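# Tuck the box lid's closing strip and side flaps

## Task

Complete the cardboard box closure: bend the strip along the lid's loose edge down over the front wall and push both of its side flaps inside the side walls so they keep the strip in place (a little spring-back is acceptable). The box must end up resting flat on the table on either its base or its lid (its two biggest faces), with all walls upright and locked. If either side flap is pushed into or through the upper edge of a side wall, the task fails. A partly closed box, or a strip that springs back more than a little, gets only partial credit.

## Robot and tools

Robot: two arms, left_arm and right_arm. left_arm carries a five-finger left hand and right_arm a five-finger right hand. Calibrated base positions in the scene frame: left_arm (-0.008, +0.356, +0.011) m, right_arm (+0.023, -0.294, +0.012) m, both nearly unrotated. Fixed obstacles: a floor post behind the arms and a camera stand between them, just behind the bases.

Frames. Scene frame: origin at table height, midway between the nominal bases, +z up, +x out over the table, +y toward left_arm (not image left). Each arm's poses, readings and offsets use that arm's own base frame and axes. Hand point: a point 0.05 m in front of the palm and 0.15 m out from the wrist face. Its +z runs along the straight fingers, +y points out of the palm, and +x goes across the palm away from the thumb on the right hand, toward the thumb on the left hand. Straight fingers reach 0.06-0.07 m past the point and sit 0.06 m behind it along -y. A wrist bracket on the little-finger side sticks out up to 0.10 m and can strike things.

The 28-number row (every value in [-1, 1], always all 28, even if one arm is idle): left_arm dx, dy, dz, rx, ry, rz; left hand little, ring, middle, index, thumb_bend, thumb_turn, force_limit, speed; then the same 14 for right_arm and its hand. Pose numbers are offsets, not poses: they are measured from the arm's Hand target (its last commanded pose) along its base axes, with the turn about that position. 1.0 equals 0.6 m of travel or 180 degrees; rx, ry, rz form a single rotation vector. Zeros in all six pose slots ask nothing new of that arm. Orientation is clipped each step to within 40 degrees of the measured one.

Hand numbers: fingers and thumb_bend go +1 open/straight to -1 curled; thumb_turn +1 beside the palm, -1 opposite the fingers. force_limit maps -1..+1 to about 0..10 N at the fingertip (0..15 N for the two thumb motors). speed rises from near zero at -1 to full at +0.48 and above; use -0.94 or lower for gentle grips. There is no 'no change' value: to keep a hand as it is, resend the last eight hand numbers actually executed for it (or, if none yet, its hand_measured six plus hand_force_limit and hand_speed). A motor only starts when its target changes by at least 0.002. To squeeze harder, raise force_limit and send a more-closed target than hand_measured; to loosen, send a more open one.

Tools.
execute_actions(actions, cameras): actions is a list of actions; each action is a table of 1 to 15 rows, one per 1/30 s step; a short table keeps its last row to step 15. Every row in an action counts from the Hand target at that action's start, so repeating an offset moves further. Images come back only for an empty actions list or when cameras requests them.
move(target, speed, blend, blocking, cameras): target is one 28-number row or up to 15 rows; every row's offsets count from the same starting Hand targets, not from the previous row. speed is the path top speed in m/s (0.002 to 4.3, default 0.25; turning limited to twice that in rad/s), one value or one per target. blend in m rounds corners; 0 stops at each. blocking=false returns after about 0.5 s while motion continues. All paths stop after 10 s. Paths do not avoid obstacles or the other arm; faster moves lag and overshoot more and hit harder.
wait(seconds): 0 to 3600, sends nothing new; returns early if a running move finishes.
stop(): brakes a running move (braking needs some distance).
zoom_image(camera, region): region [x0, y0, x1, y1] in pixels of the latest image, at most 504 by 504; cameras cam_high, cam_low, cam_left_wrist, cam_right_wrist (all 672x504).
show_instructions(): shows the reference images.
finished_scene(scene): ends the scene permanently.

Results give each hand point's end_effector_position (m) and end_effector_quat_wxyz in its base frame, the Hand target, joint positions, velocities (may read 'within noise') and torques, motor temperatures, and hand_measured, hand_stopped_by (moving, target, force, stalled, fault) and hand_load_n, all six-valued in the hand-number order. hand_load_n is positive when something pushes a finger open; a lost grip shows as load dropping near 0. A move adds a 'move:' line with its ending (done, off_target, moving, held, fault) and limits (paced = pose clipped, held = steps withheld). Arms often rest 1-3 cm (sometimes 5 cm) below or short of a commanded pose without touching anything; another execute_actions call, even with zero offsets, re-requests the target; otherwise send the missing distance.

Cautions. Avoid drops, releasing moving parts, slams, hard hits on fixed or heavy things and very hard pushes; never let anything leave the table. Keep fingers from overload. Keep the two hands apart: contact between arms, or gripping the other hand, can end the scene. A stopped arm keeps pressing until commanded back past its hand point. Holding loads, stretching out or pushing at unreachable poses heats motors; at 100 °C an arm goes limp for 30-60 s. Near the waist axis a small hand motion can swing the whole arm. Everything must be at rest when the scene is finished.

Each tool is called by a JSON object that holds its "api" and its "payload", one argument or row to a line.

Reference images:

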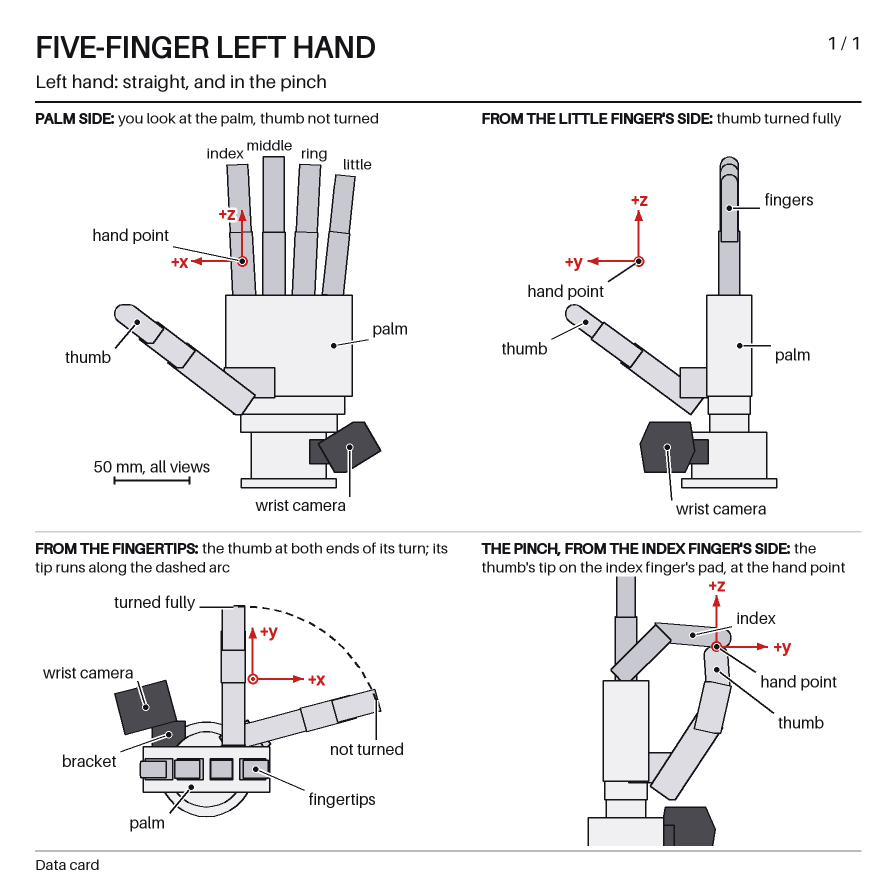

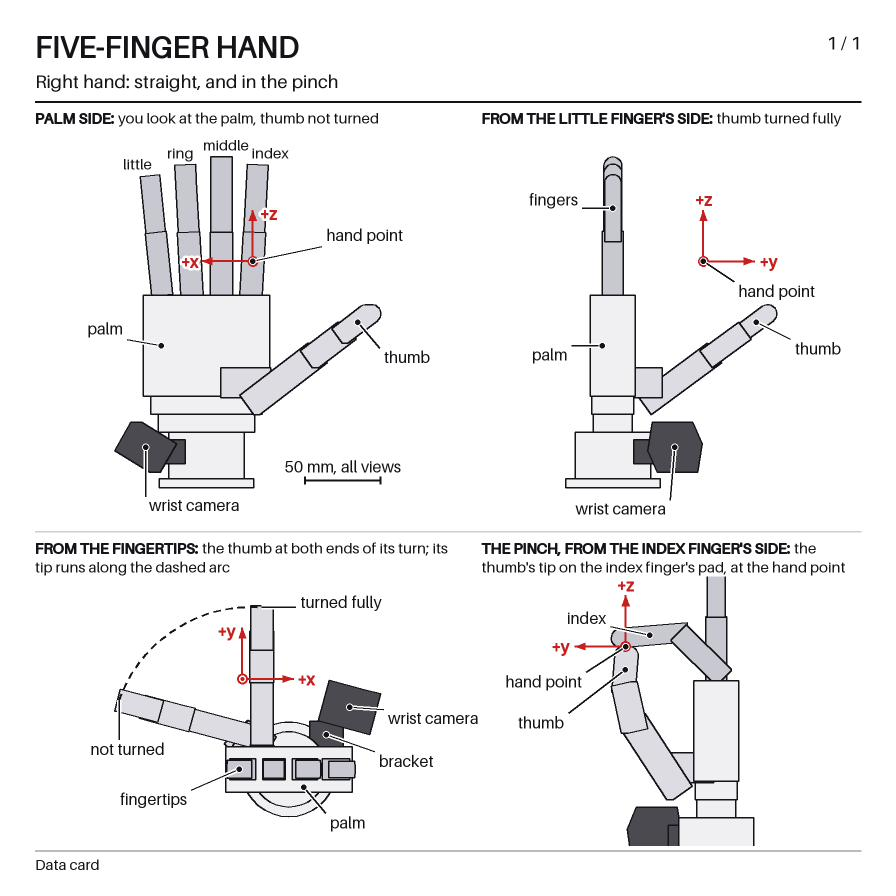

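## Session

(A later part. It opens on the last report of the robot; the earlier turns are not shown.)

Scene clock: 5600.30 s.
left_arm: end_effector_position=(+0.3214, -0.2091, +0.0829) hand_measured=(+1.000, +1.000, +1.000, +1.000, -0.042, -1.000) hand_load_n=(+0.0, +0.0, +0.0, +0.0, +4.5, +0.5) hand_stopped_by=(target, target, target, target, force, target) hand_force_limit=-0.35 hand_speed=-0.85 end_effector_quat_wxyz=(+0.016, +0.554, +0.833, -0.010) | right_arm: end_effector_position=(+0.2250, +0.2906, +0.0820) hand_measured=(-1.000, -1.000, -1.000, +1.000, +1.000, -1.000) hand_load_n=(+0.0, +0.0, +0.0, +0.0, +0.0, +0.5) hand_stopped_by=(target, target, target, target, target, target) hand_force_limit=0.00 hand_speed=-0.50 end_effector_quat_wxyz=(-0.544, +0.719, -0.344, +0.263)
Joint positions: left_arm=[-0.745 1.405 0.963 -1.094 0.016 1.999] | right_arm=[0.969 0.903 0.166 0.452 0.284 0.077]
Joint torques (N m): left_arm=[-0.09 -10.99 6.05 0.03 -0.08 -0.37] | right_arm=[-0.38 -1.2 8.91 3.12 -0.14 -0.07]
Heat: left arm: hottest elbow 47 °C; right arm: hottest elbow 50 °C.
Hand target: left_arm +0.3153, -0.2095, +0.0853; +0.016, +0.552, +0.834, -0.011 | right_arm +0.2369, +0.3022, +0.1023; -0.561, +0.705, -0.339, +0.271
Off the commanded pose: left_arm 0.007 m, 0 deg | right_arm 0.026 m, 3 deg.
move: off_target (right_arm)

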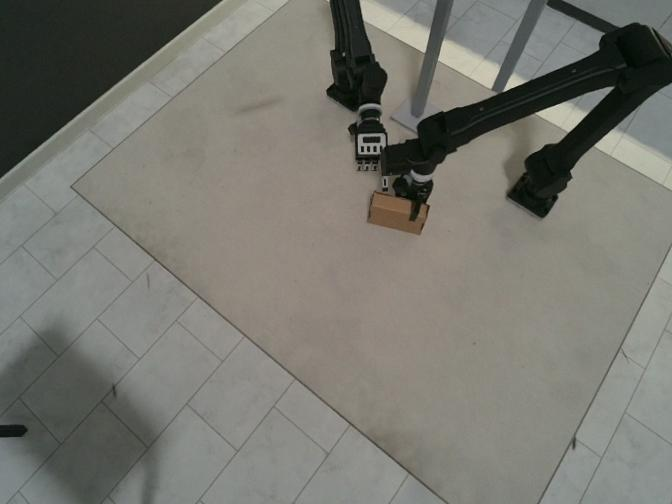

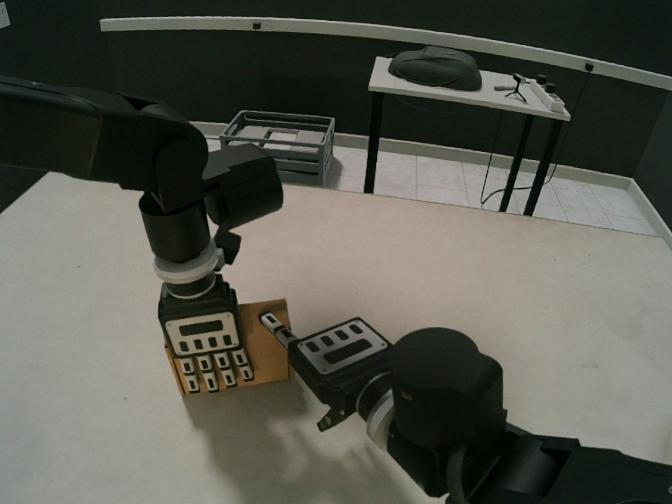

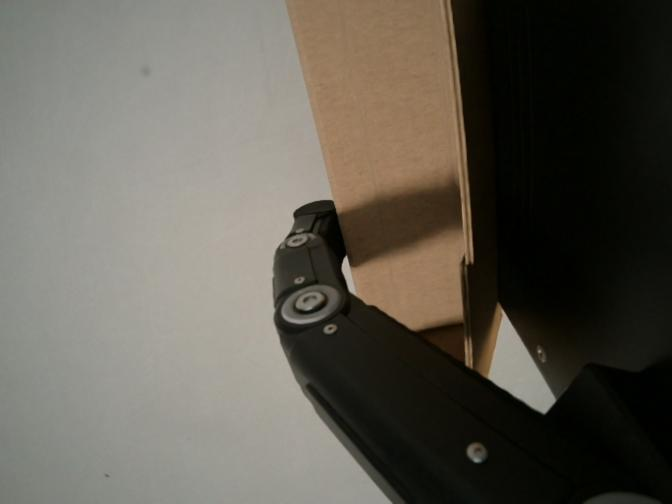

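{"api": "move", "payload": {
  "target": [
    [0,0,0,0,0,0,1,1,1,1,-0.2,-1,-0.35,-0.85, 0.020,0.009,-0.003,0,0,0,-1,-1,-1,1,1,-1,0,-0.5]
  ],
  "speed": 0.03,
  "cameras": ["cam_high","cam_low","cam_right_wrist"]
}}

{"api": "zoom_image", "payload": {
  "camera": "cam_low",
  "region": [140, 260, 380, 420]
}}

{"api": "zoom_image", "payload": {
  "camera": "cam_high",
  "region": [350, 170, 440, 240]
}}

{"api": "zoom_image", "payload": {
  "camera": "cam_right_wrist",
  "region": [380, 200, 540, 400]
}}

Scene clock: 5610.00 s.
left_arm: end_effector_position=(+0.3214, -0.2084, +0.0831) hand_measured=(+1.000, +1.000, +1.000, +1.000, -0.042, -1.000) hand_load_n=(+0.0, +0.0, +0.0, +0.0, +5.0, +1.5) hand_stopped_by=(target, target, target, target, force, target) hand_force_limit=-0.35 hand_speed=-0.85 end_effector_quat_wxyz=(+0.016, +0.550, +0.835, -0.009) | right_arm: end_effector_position=(+0.2357, +0.2967, +0.0817) hand_measured=(-1.000, -1.000, -1.000, +1.000, +1.000, -1.000) hand_load_n=(+0.0, +0.0, +0.0, +0.0, +0.0, +0.0) hand_stopped_by=(target, target, target, target, target, target) hand_force_limit=0.00 hand_speed=-0.50 end_effector_quat_wxyz=(-0.546, +0.718, -0.343, +0.262)
Joint positions: left_arm=[-0.745 1.405 0.963 -1.094 0.013 1.992] | right_arm=[0.94 0.967 0.186 0.502 0.253 0.07]
Joint torques (N m): left_arm=[-0.09 -10.99 6.05 0.05 0.04 -0.29] | right_arm=[-0.44 -1.55 8.73 3.11 -0.11 -0.07]
Heat: left arm: hottest elbow 47 °C; right arm: hottest elbow 51 °C.
Hand target: left_arm +0.3153, -0.2094, +0.0853; +0.016, +0.552, +0.834, -0.010 | right_arm +0.2488, +0.3076, +0.1006; -0.561, +0.705, -0.339, +0.271
Off the commanded pose: left_arm 0.007 m, 0 deg | right_arm 0.025 m, 3 deg.
move: off_target (right_arm)

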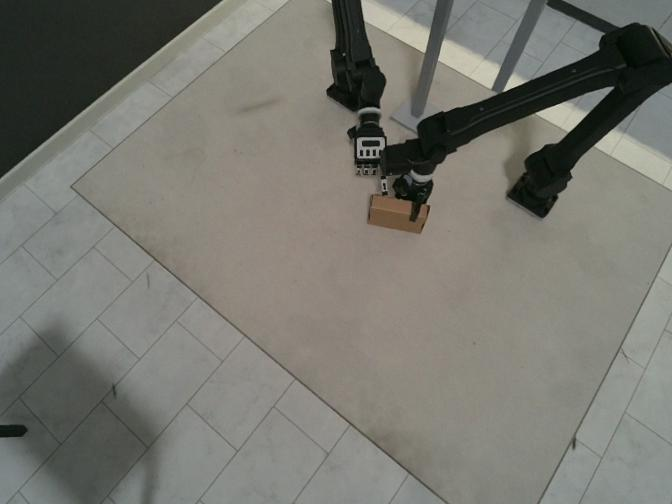

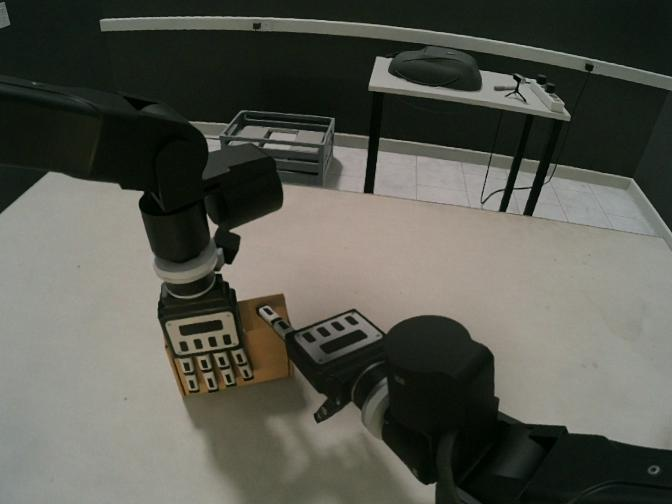

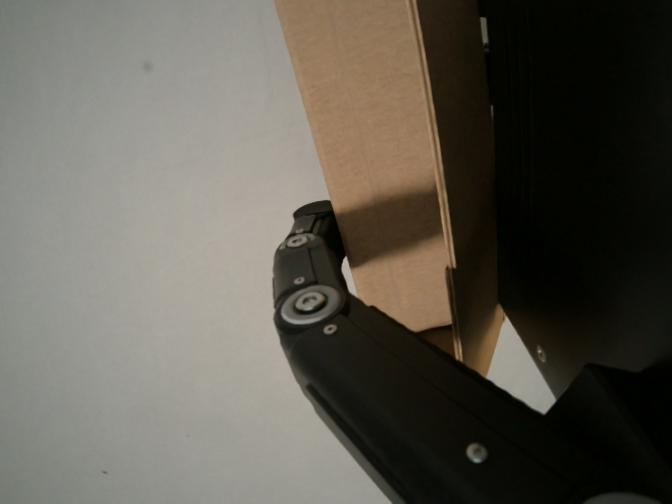

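Scaled by 2.100 from the camera's image (finer frame: 960x720).

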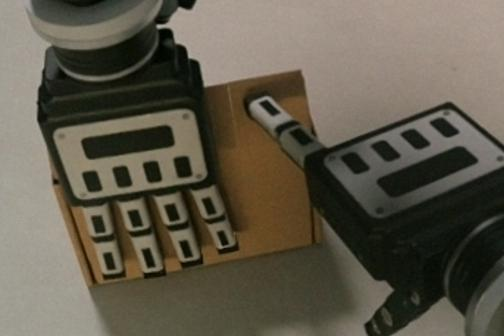

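Scaled by 5.600 from the camera's image (finer frame: 960x720).

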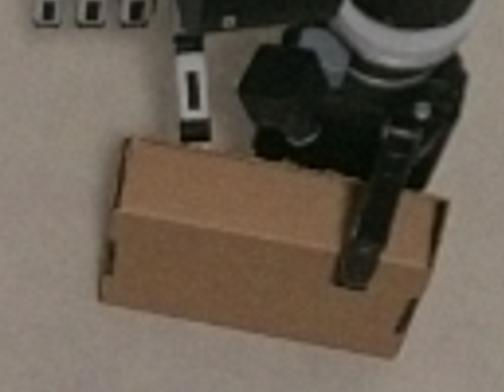

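Scaled by 2.520 from the camera's image (finer frame: 960x720).

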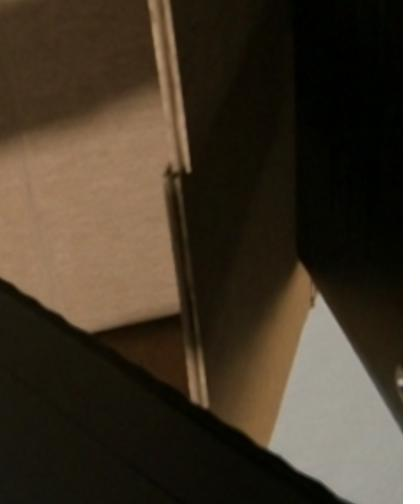

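{"api": "zoom_image", "payload": {
  "camera": "cam_high",
  "region": [412, 195, 437, 220]
}}

{"api": "zoom_image", "payload": {
  "camera": "cam_high",
  "region": [364, 186, 389, 211]
}}

{"api": "zoom_image", "payload": {
  "camera": "cam_low",
  "region": [140, 290, 180, 330]
}}

Scaled by 20.160 from the camera's image (finer frame: 960x720).

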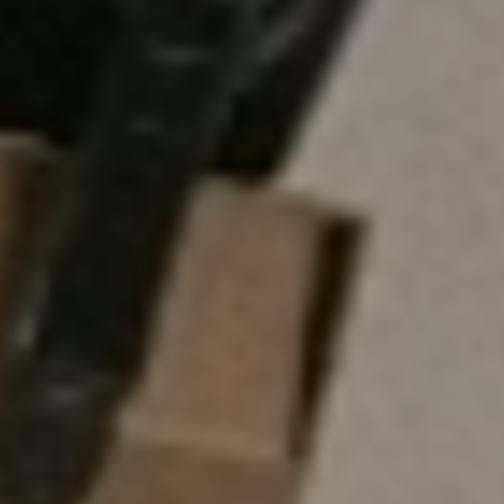

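Scaled by 20.160 from the camera's image (finer frame: 960x720).

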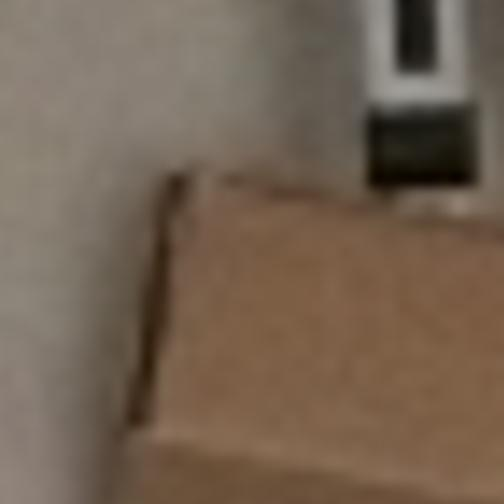

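Scaled by 12.600 from the camera's image (finer frame: 960x720).

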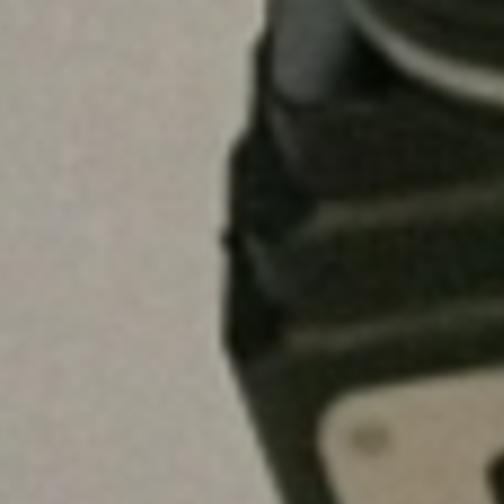

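{"api": "move", "payload": {
  "target": [
    [0,0,0,0,0,0,1,1,1,1,-0.2,-1,-0.35,-0.85, 0.0125,0.0055,-0.004,0,0,0,-1,-1,-1,1,1,-1,0,-0.5]
  ],
  "speed": 0.02,
  "cameras": ["cam_high","cam_low","cam_right_wrist"]
}}

{"api": "zoom_image", "payload": {
  "camera": "cam_high",
  "region": [350, 170, 440, 240]
}}

{"api": "zoom_image", "payload": {
  "camera": "cam_right_wrist",
  "region": [380, 200, 540, 400]
}}

Scene clock: 5644.50 s.
left_arm: end_effector_position=(+0.3215, -0.2075, +0.0833) hand_measured=(+1.000, +1.000, +1.000, +1.000, -0.042, -1.000) hand_load_n=(+0.0, +0.0, +0.0, +0.0, +7.5, +3.5) hand_stopped_by=(target, target, target, target, force, target) hand_force_limit=-0.35 hand_speed=-0.85 end_effector_quat_wxyz=(+0.017, +0.548, +0.837, -0.007) | right_arm: end_effector_position=(+0.2421, +0.2999, +0.0796) hand_measured=(-1.000, -1.000, -1.000, +1.000, +1.000, -1.000) hand_load_n=(+0.0, +0.0, +0.0, +0.0, +0.0, +0.0) hand_stopped_by=(target, target, target, target, target, target) hand_force_limit=0.00 hand_speed=-0.50 end_effector_quat_wxyz=(-0.546, +0.718, -0.343, +0.262)
Joint positions: left_arm=[-0.745 1.405 0.963 -1.094 0.009 1.985] | right_arm=[0.923 1.011 0.197 0.536 0.235 0.065]
Joint torques (N m): left_arm=[-0.09 -10.99 6.05 0.03 0.21 -0.2] | right_arm=[-0.5 -1.79 8.64 3.11 -0.11 -0.07]
Heat: left arm: hottest elbow 46 °C; right arm: hottest elbow 53 °C.
Hand target: left_arm +0.3153, -0.2094, +0.0853; +0.016, +0.552, +0.834, -0.010 | right_arm +0.2563, +0.3109, +0.0980; -0.561, +0.705, -0.339, +0.271
Off the commanded pose: left_arm 0.007 m, 1 deg | right_arm 0.026 m, 3 deg.
move: off_target (right_arm)

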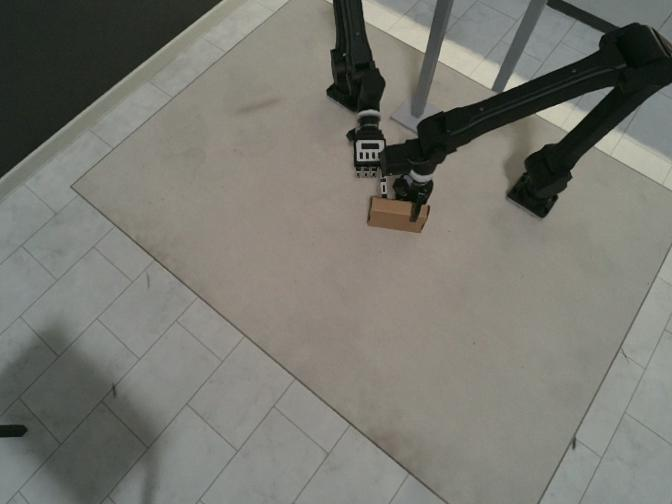

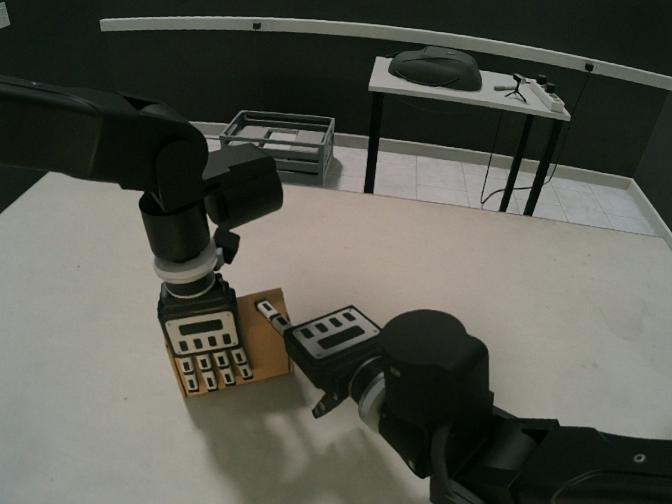

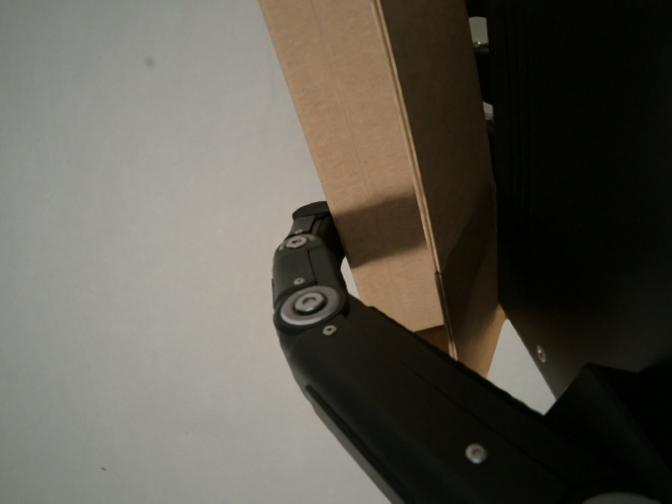

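Scaled by 5.600 from the camera's image (finer frame: 960x720).

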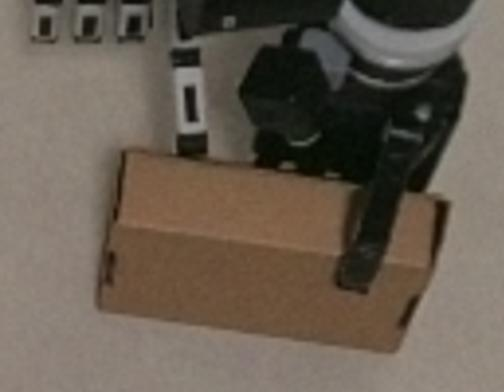

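Scaled by 2.520 from the camera's image (finer frame: 960x720).

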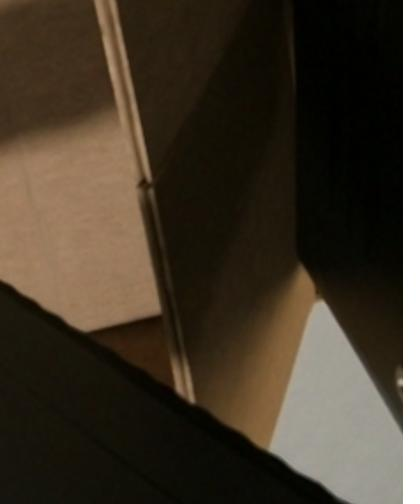

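{"api": "zoom_image", "payload": {
  "camera": "cam_low",
  "region": [250, 280, 300, 330]
}}

{"api": "zoom_image", "payload": {
  "camera": "cam_low",
  "region": [235, 280, 305, 390]
}}

{"api": "zoom_image", "payload": {
  "camera": "cam_high",
  "region": [362, 190, 382, 230]
}}

Scaled by 10.080 from the camera's image (finer frame: 960x720).

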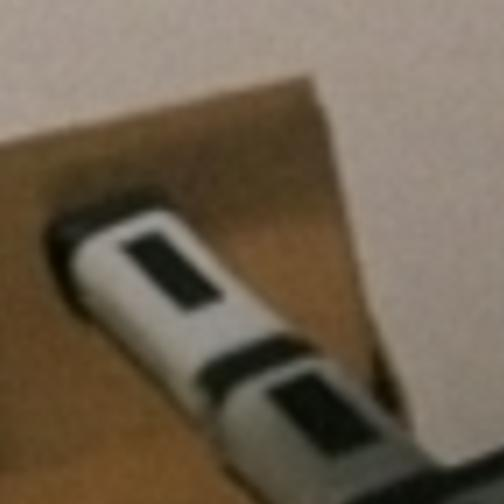

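Scaled by 4.582 from the camera's image (finer frame: 960x720).

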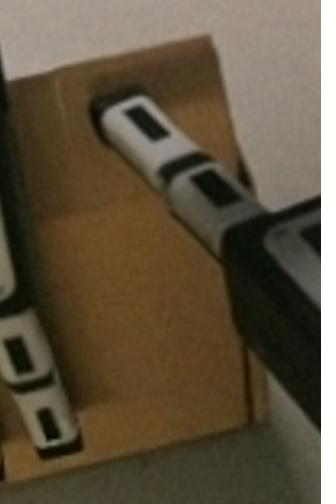

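Scaled by 12.600 from the camera's image (finer frame: 960x720).

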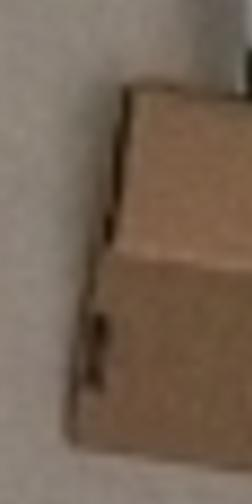

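{"api": "move", "payload": {
  "target": [
    [0,0,0,0,0,0,1,1,1,1,-0.2,-1,-0.35,-0.85, -0.1283,-0.0752,-0.01,0,0,0,-1,-1,-1,1,1,-1,0,-0.5]
  ],
  "speed": 0.05,
  "cameras": ["cam_high","cam_low","cam_right_wrist"]
}}

{"api": "zoom_image", "payload": {
  "camera": "cam_high",
  "region": [350, 170, 440, 240]
}}

{"api": "zoom_image", "payload": {
  "camera": "cam_low",
  "region": [140, 260, 320, 400]
}}

{"api": "zoom_image", "payload": {
  "camera": "cam_right_wrist",
  "region": [380, 200, 540, 400]
}}

Scene clock: 5790.77 s.
left_arm: end_effector_position=(+0.3212, -0.2079, +0.0831) hand_measured=(+1.000, +1.000, +1.000, +1.000, -0.042, -1.000) hand_load_n=(+0.0, +0.0, +0.0, +0.0, +3.5, +0.0) hand_stopped_by=(target, target, target, target, force, target) hand_force_limit=-0.35 hand_speed=-0.85 end_effector_quat_wxyz=(+0.016, +0.547, +0.837, -0.009) | right_arm: end_effector_position=(+0.1816, +0.2655, +0.0931) hand_measured=(-1.000, -1.000, -1.000, +1.000, +1.000, -1.000) hand_load_n=(+0.0, +0.0, +0.0, +0.0, +0.0, +0.0) hand_stopped_by=(target, target, target, target, target, target) hand_force_limit=0.00 hand_speed=-0.50 end_effector_quat_wxyz=(-0.562, +0.704, -0.336, +0.275)
Joint positions: left_arm=[-0.745 1.405 0.963 -1.094 0.011 1.985] | right_arm=[1.134 0.547 0.076 0.228 0.452 0.099]
Joint torques (N m): left_arm=[-0.03 -10.93 6.06 0.03 0.1 -0.21] | right_arm=[0.85 0.44 7.54 1.65 0.13 0.16]
Heat: left arm: hottest elbow 46 °C; right arm: hottest elbow 51 °C.
Hand target: left_arm +0.3153, -0.2094, +0.0852; +0.016, +0.552, +0.834, -0.010 | right_arm +0.1793, +0.2658, +0.0920; -0.561, +0.705, -0.339, +0.271
Off the commanded pose: left_arm 0.006 m, 1 deg | right_arm 0.003 m, 1 deg.
move: done

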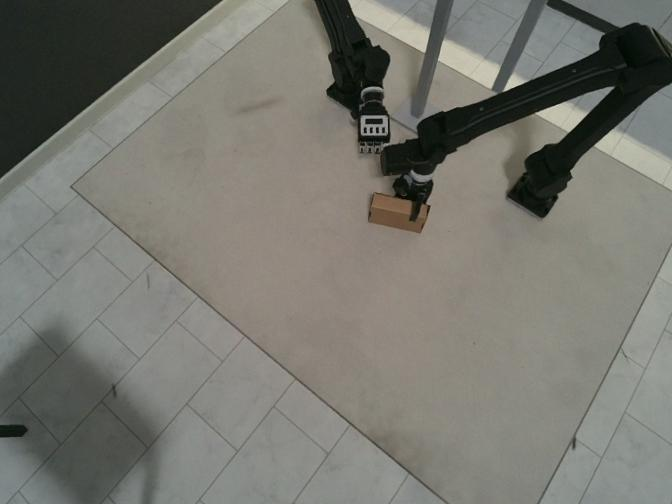

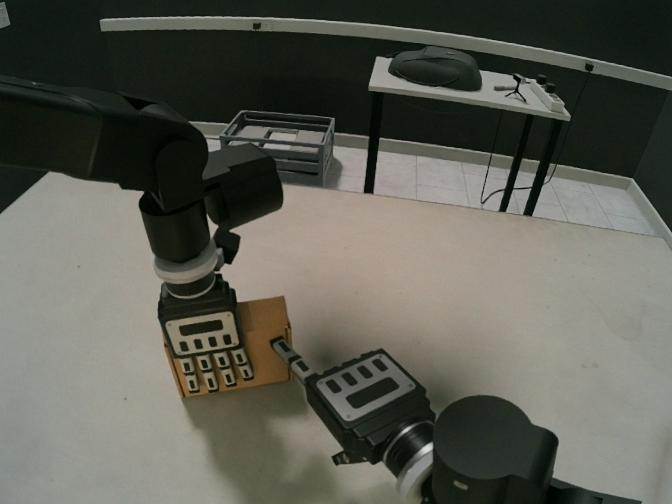

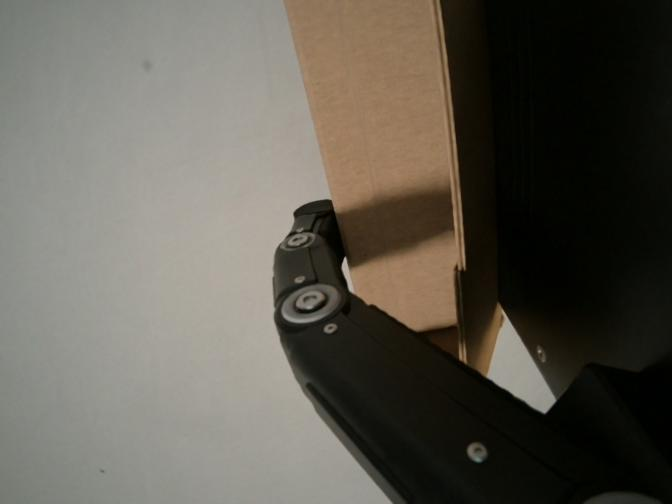

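Scaled by 5.600 from the camera's image (finer frame: 960x720).

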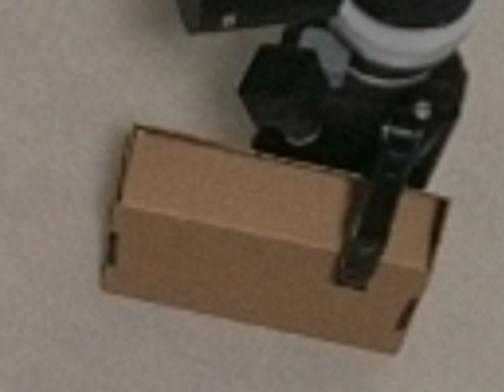

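Scaled by 2.800 from the camera's image (finer frame: 960x720).

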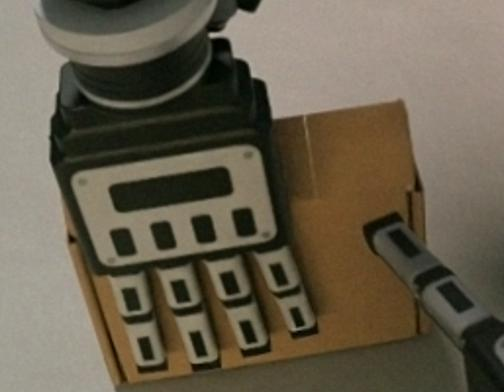

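Scaled by 2.520 from the camera's image (finer frame: 960x720).

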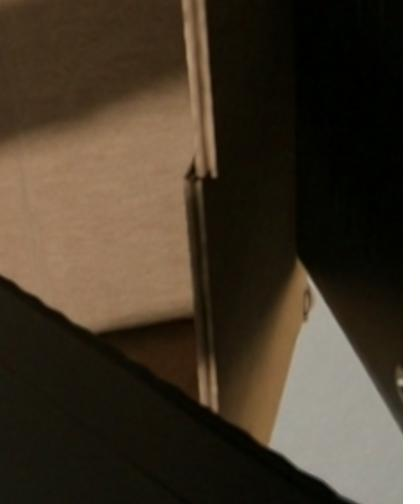

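{"api": "move", "payload": {
  "target": [
    [0,0,0,0,0,0,1,1,1,1,1,-1,-0.3,-0.7, 0,0,0,0,0,0,-1,-1,-1,1,1,-1,0,-0.5]
  ],
  "speed": 0.05,
  "cameras": ["cam_high"]
}}

{"api": "move", "payload": {
  "target": [
    [-0.045,-0.02,0,0,0,0,1,1,1,1,1,-1,-0.3,-0.7, 0,0,0,0,0,0,-1,-1,-1,1,1,-1,0,-0.5]
  ],
  "speed": 0.03,
  "cameras": ["cam_high","cam_low","cam_right_wrist"]
}}

{"api": "zoom_image", "payload": {
  "camera": "cam_high",
  "region": [350, 170, 440, 240]
}}

{"api": "zoom_image", "payload": {
  "camera": "cam_right_wrist",
  "region": [280, 200, 540, 400]
}}

Scene clock: 5802.70 s.
left_arm: end_effector_position=(+0.3211, -0.2080, +0.0831) hand_measured=(+1.000, +1.000, +1.000, +1.000, +1.000, -1.000) hand_load_n=(+0.0, +0.0, +0.0, +0.0, +0.0, +0.0) hand_stopped_by=(target, target, target, target, target, target) hand_force_limit=-0.30 hand_speed=-0.70 end_effector_quat_wxyz=(+0.016, +0.547, +0.837, -0.009) | right_arm: end_effector_position=(+0.1816, +0.2655, +0.0931) hand_measured=(-1.000, -1.000, -1.000, +1.000, +1.000, -1.000) hand_load_n=(+0.0, +0.0, +0.0, +0.5, +0.0, +0.0) hand_stopped_by=(target, target, target, target, target, target) hand_force_limit=0.00 hand_speed=-0.50 end_effector_quat_wxyz=(-0.562, +0.704, -0.336, +0.275)
Joint positions: left_arm=[-0.745 1.405 0.963 -1.094 0.012 1.985] | right_arm=[1.134 0.547 0.076 0.228 0.452 0.099]
Joint torques (N m): left_arm=[-0.03 -10.93 6.06 0.05 0.07 -0.21] | right_arm=[0.85 0.5 7.56 1.65 0.13 0.17]
Heat: left arm: hottest elbow 45 °C; right arm: hottest elbow 51 °C.
Hand target: left_arm +0.3153, -0.2094, +0.0852; +0.016, +0.552, +0.834, -0.010 | right_arm +0.1793, +0.2658, +0.0921; -0.561, +0.705, -0.339, +0.271
Off the commanded pose: left_arm 0.006 m, 1 deg | right_arm 0.003 m, 1 deg.
move: done

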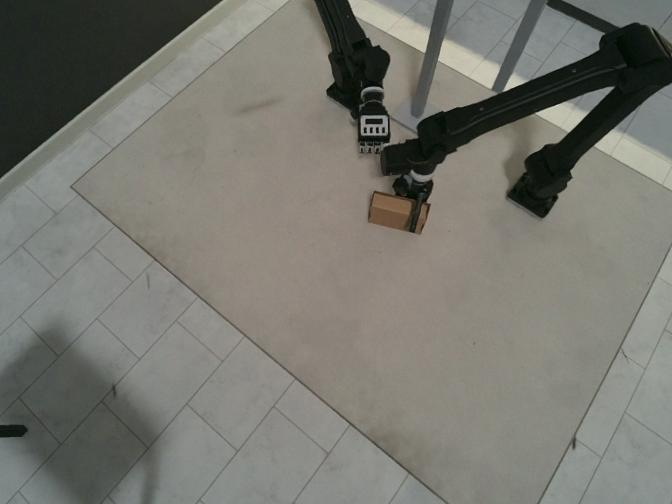

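Scene clock: 5804.17 s.
left_arm: end_effector_position=(+0.2941, -0.2214, +0.0824) hand_measured=(+1.000, +1.000, +1.000, +1.000, +1.000, -1.000) hand_load_n=(+0.0, +0.0, +0.0, +0.0, +0.0, +0.0) hand_stopped_by=(target, target, target, target, target, target) hand_force_limit=-0.30 hand_speed=-0.70 end_effector_quat_wxyz=(+0.015, +0.554, +0.832, -0.010) | right_arm: end_effector_position=(+0.1816, +0.2655, +0.0931) hand_measured=(-1.000, -1.000, -1.000, +1.000, +1.000, -1.000) hand_load_n=(+0.0, +0.0, +0.0, +0.0, +0.0, +0.0) hand_stopped_by=(target, target, target, target, target, target) hand_force_limit=0.00 hand_speed=-0.50 end_effector_quat_wxyz=(-0.562, +0.704, -0.336, +0.275)
Joint positions: left_arm=[-0.821 1.379 0.936 -1.094 0.012 1.924] | right_arm=[1.134 0.547 0.076 0.228 0.452 0.099]
Joint torques (N m): left_arm=[-0.03 -10.64 6.06 0.06 -0.05 -0.39] | right_arm=[0.79 0.5 7.57 1.65 0.13 0.17]
Heat: left arm: hottest elbow 46 °C; right arm: hottest elbow 51 °C.
Hand target: left_arm +0.2882, -0.2213, +0.0852; +0.016, +0.552, +0.834, -0.010 | right_arm +0.1793, +0.2658, +0.0921; -0.561, +0.705, -0.339, +0.271
Off the commanded pose: left_arm 0.006 m, 0 deg | right_arm 0.003 m, 1 deg.
move: done

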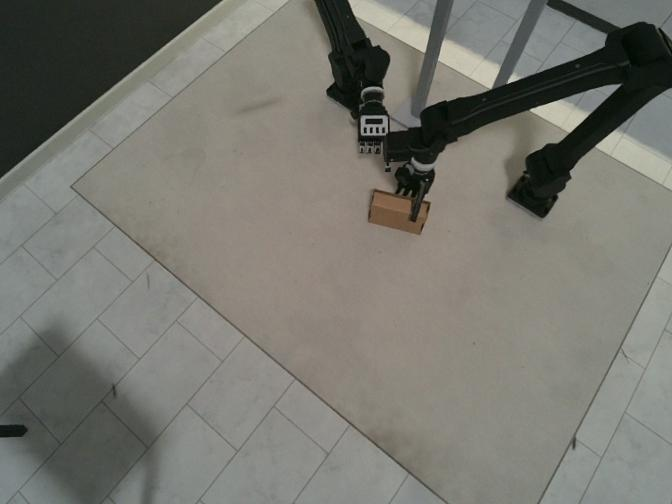

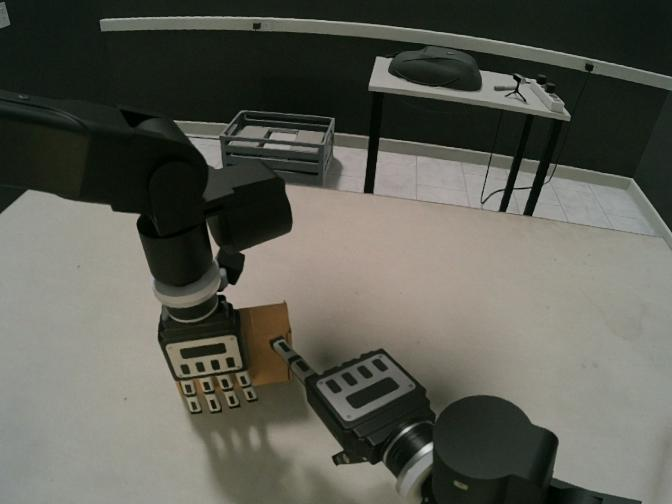

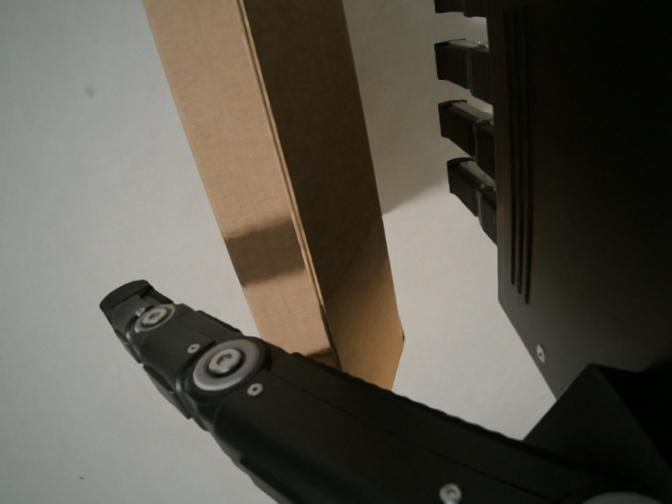

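Scaled by 5.600 from the camera's image (finer frame: 960x720).

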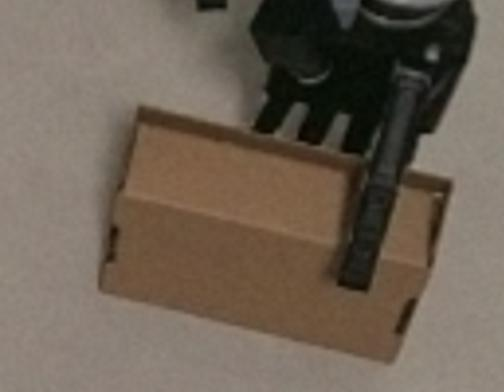

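Scaled by 1.938 from the camera's image (finer frame: 960x720).

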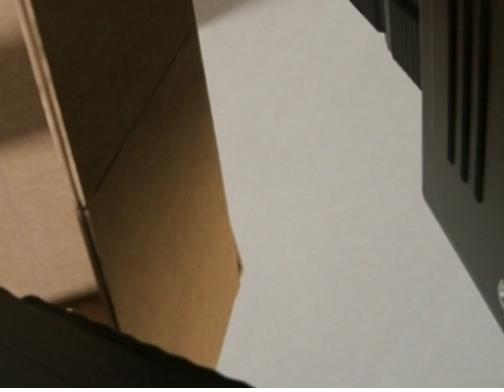

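{"api": "move", "payload": {
  "target": [
    [-0.01,-0.005,0.33,0,0,0,1,1,1,1,1,1,-0.3,-0.5, 0,0,0,0,0,0,-1,-1,-1,1,1,-1,0,-0.5]
  ],
  "speed": 0.1,
  "cameras": ["cam_high","cam_low","cam_right_wrist"]
}}

Scene clock: 5841.63 s.
left_arm: end_effector_position=(+0.2795, -0.2142, +0.2614) hand_measured=(+1.000, +1.000, +1.000, +1.000, +1.000, +1.000) hand_load_n=(+0.0, +0.0, +0.0, +0.0, -0.5, +0.0) hand_stopped_by=(target, target, target, target, target, target) hand_force_limit=-0.30 hand_speed=-0.50 end_effector_quat_wxyz=(-0.007, +0.553, +0.833, -0.004) | right_arm: end_effector_position=(+0.1816, +0.2655, +0.0931) hand_measured=(-1.000, -1.000, -1.000, +1.000, +1.000, -1.000) hand_load_n=(+0.0, +0.0, +0.0, +0.0, +0.0, +0.0) hand_stopped_by=(target, target, target, target, target, target) hand_force_limit=0.00 hand_speed=-0.50 end_effector_quat_wxyz=(-0.562, +0.704, -0.336, +0.275)
Joint positions: left_arm=[-0.837 1.277 1.323 -1.629 0.012 1.906] | right_arm=[1.134 0.547 0.076 0.228 0.452 0.099]
Joint torques (N m): left_arm=[-0.15 -9.41 10.74 -0.17 -0.05 -0.37] | right_arm=[0.79 0.44 7.56 1.65 0.13 0.17]
Heat: left arm: hottest elbow 47 °C; right arm: hottest elbow 51 °C.
Hand target: left_arm +0.2823, -0.2243, +0.2831; +0.016, +0.552, +0.834, -0.010 | right_arm +0.1793, +0.2658, +0.0921; -0.561, +0.705, -0.339, +0.271
Off the commanded pose: left_arm 0.024 m, 3 deg | right_arm 0.003 m, 1 deg.
move: off_target (left_arm)

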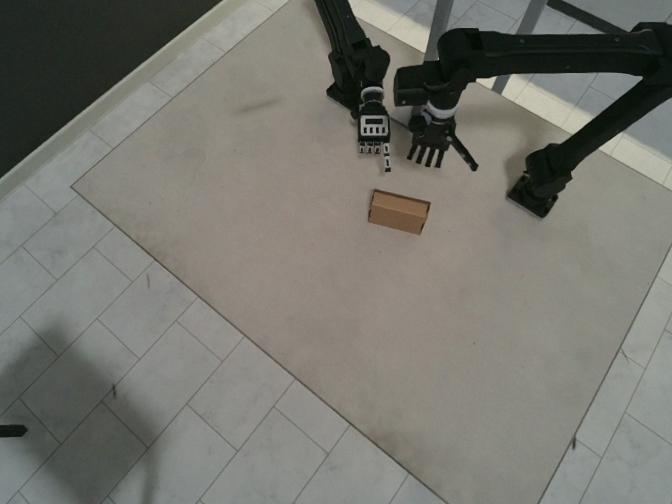

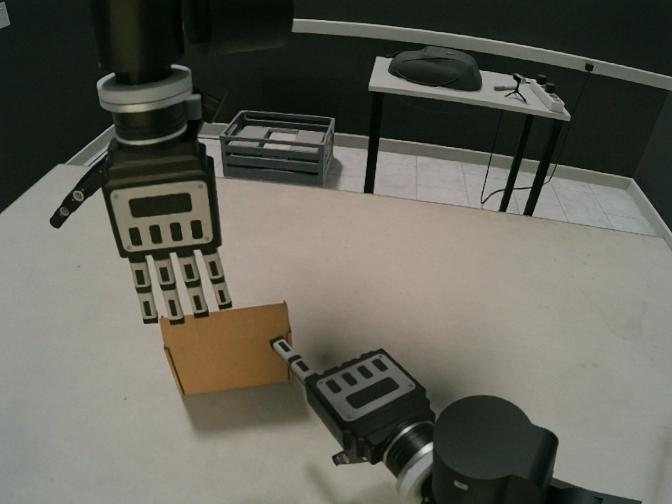

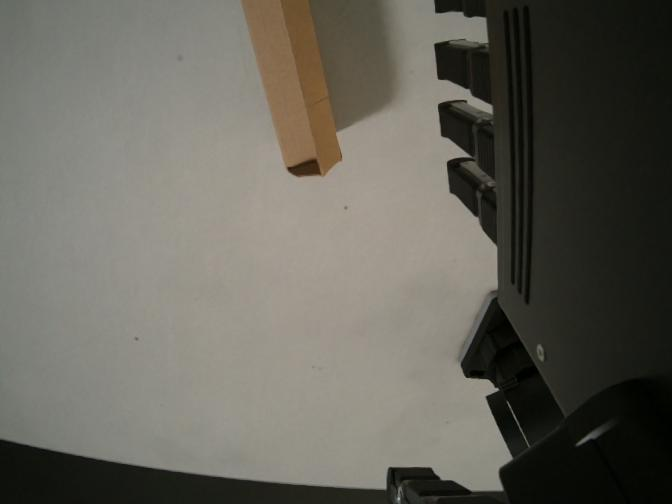

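{"api": "zoom_image", "payload": {
  "camera": "cam_high",
  "region": [360, 180, 440, 240]
}}

{"api": "zoom_image", "payload": {
  "camera": "cam_low",
  "region": [140, 280, 310, 400]
}}

{"api": "zoom_image", "payload": {
  "camera": "cam_right_wrist",
  "region": [220, 0, 400, 200]
}}

Scaled by 6.300 from the camera's image (finer frame: 960x720).

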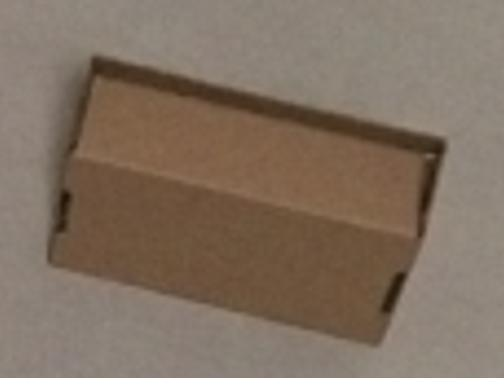

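Scaled by 2.965 from the camera's image (finer frame: 960x720).

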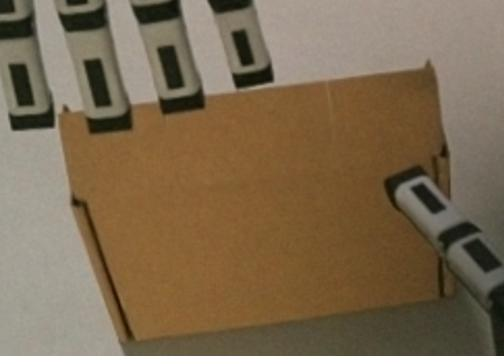

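Scaled by 2.520 from the camera's image (finer frame: 960x720).

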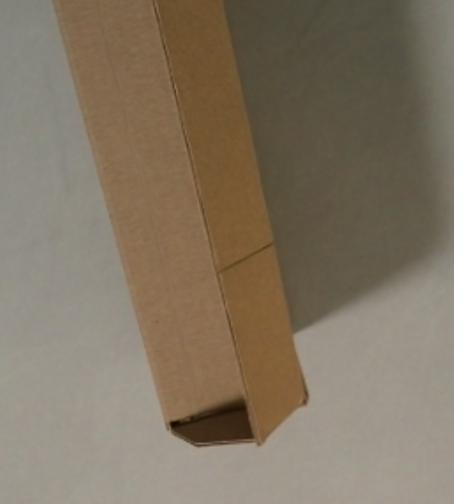

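{"api": "execute_actions", "payload": {
  "actions": [],
  "cameras": ["cam_left_wrist"]
}}

Scene clock: 5867.47 s.
left_arm: end_effector_position=(+0.2795, -0.2142, +0.2614) hand_measured=(+1.000, +1.000, +1.000, +1.000, +1.000, +1.000) hand_load_n=(+0.0, +0.0, +0.0, +0.0, +0.0, +0.0) hand_stopped_by=(target, target, target, target, target, target) hand_force_limit=-0.30 hand_speed=-0.50 end_effector_quat_wxyz=(-0.007, +0.553, +0.833, -0.004) | right_arm: end_effector_position=(+0.1816, +0.2655, +0.0931) hand_measured=(-1.000, -1.000, -1.000, +1.000, +1.000, -1.000) hand_load_n=(+0.0, +0.0, +0.0, +0.0, +0.0, +0.0) hand_stopped_by=(target, target, target, target, target, target) hand_force_limit=0.00 hand_speed=-0.50 end_effector_quat_wxyz=(-0.562, +0.704, -0.336, +0.275)
Joint positions: left_arm=[-0.837 1.277 1.323 -1.629 0.012 1.906] | right_arm=[1.134 0.547 0.076 0.228 0.452 0.099]
Joint velocities: within noise
Joint torques (N m): left_arm=[-0.15 -9.23 10.76 -0.16 -0.05 -0.38] | right_arm=[0.79 0.5 7.56 1.63 0.13 0.17]
Motor temperatures (°C): left_arm=[30 37 49 29 32 33] | right_arm=[32 34 51 33 31 32]
Heat: left arm: hottest elbow 49 °C; right arm: hottest elbow 51 °C.
Hand target: left_arm +0.2822, -0.2243, +0.2831; +0.016, +0.552, +0.834, -0.010 | right_arm +0.1793, +0.2658, +0.0921; -0.561, +0.705, -0.339, +0.271
Off the commanded pose: left_arm 0.024 m, 3 deg | right_arm 0.003 m, 1 deg.
Images, in order (width x height): cam_left_wrist 672x504.

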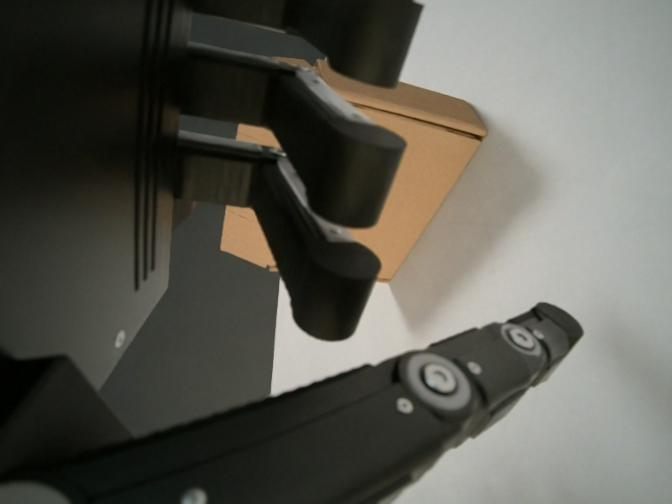

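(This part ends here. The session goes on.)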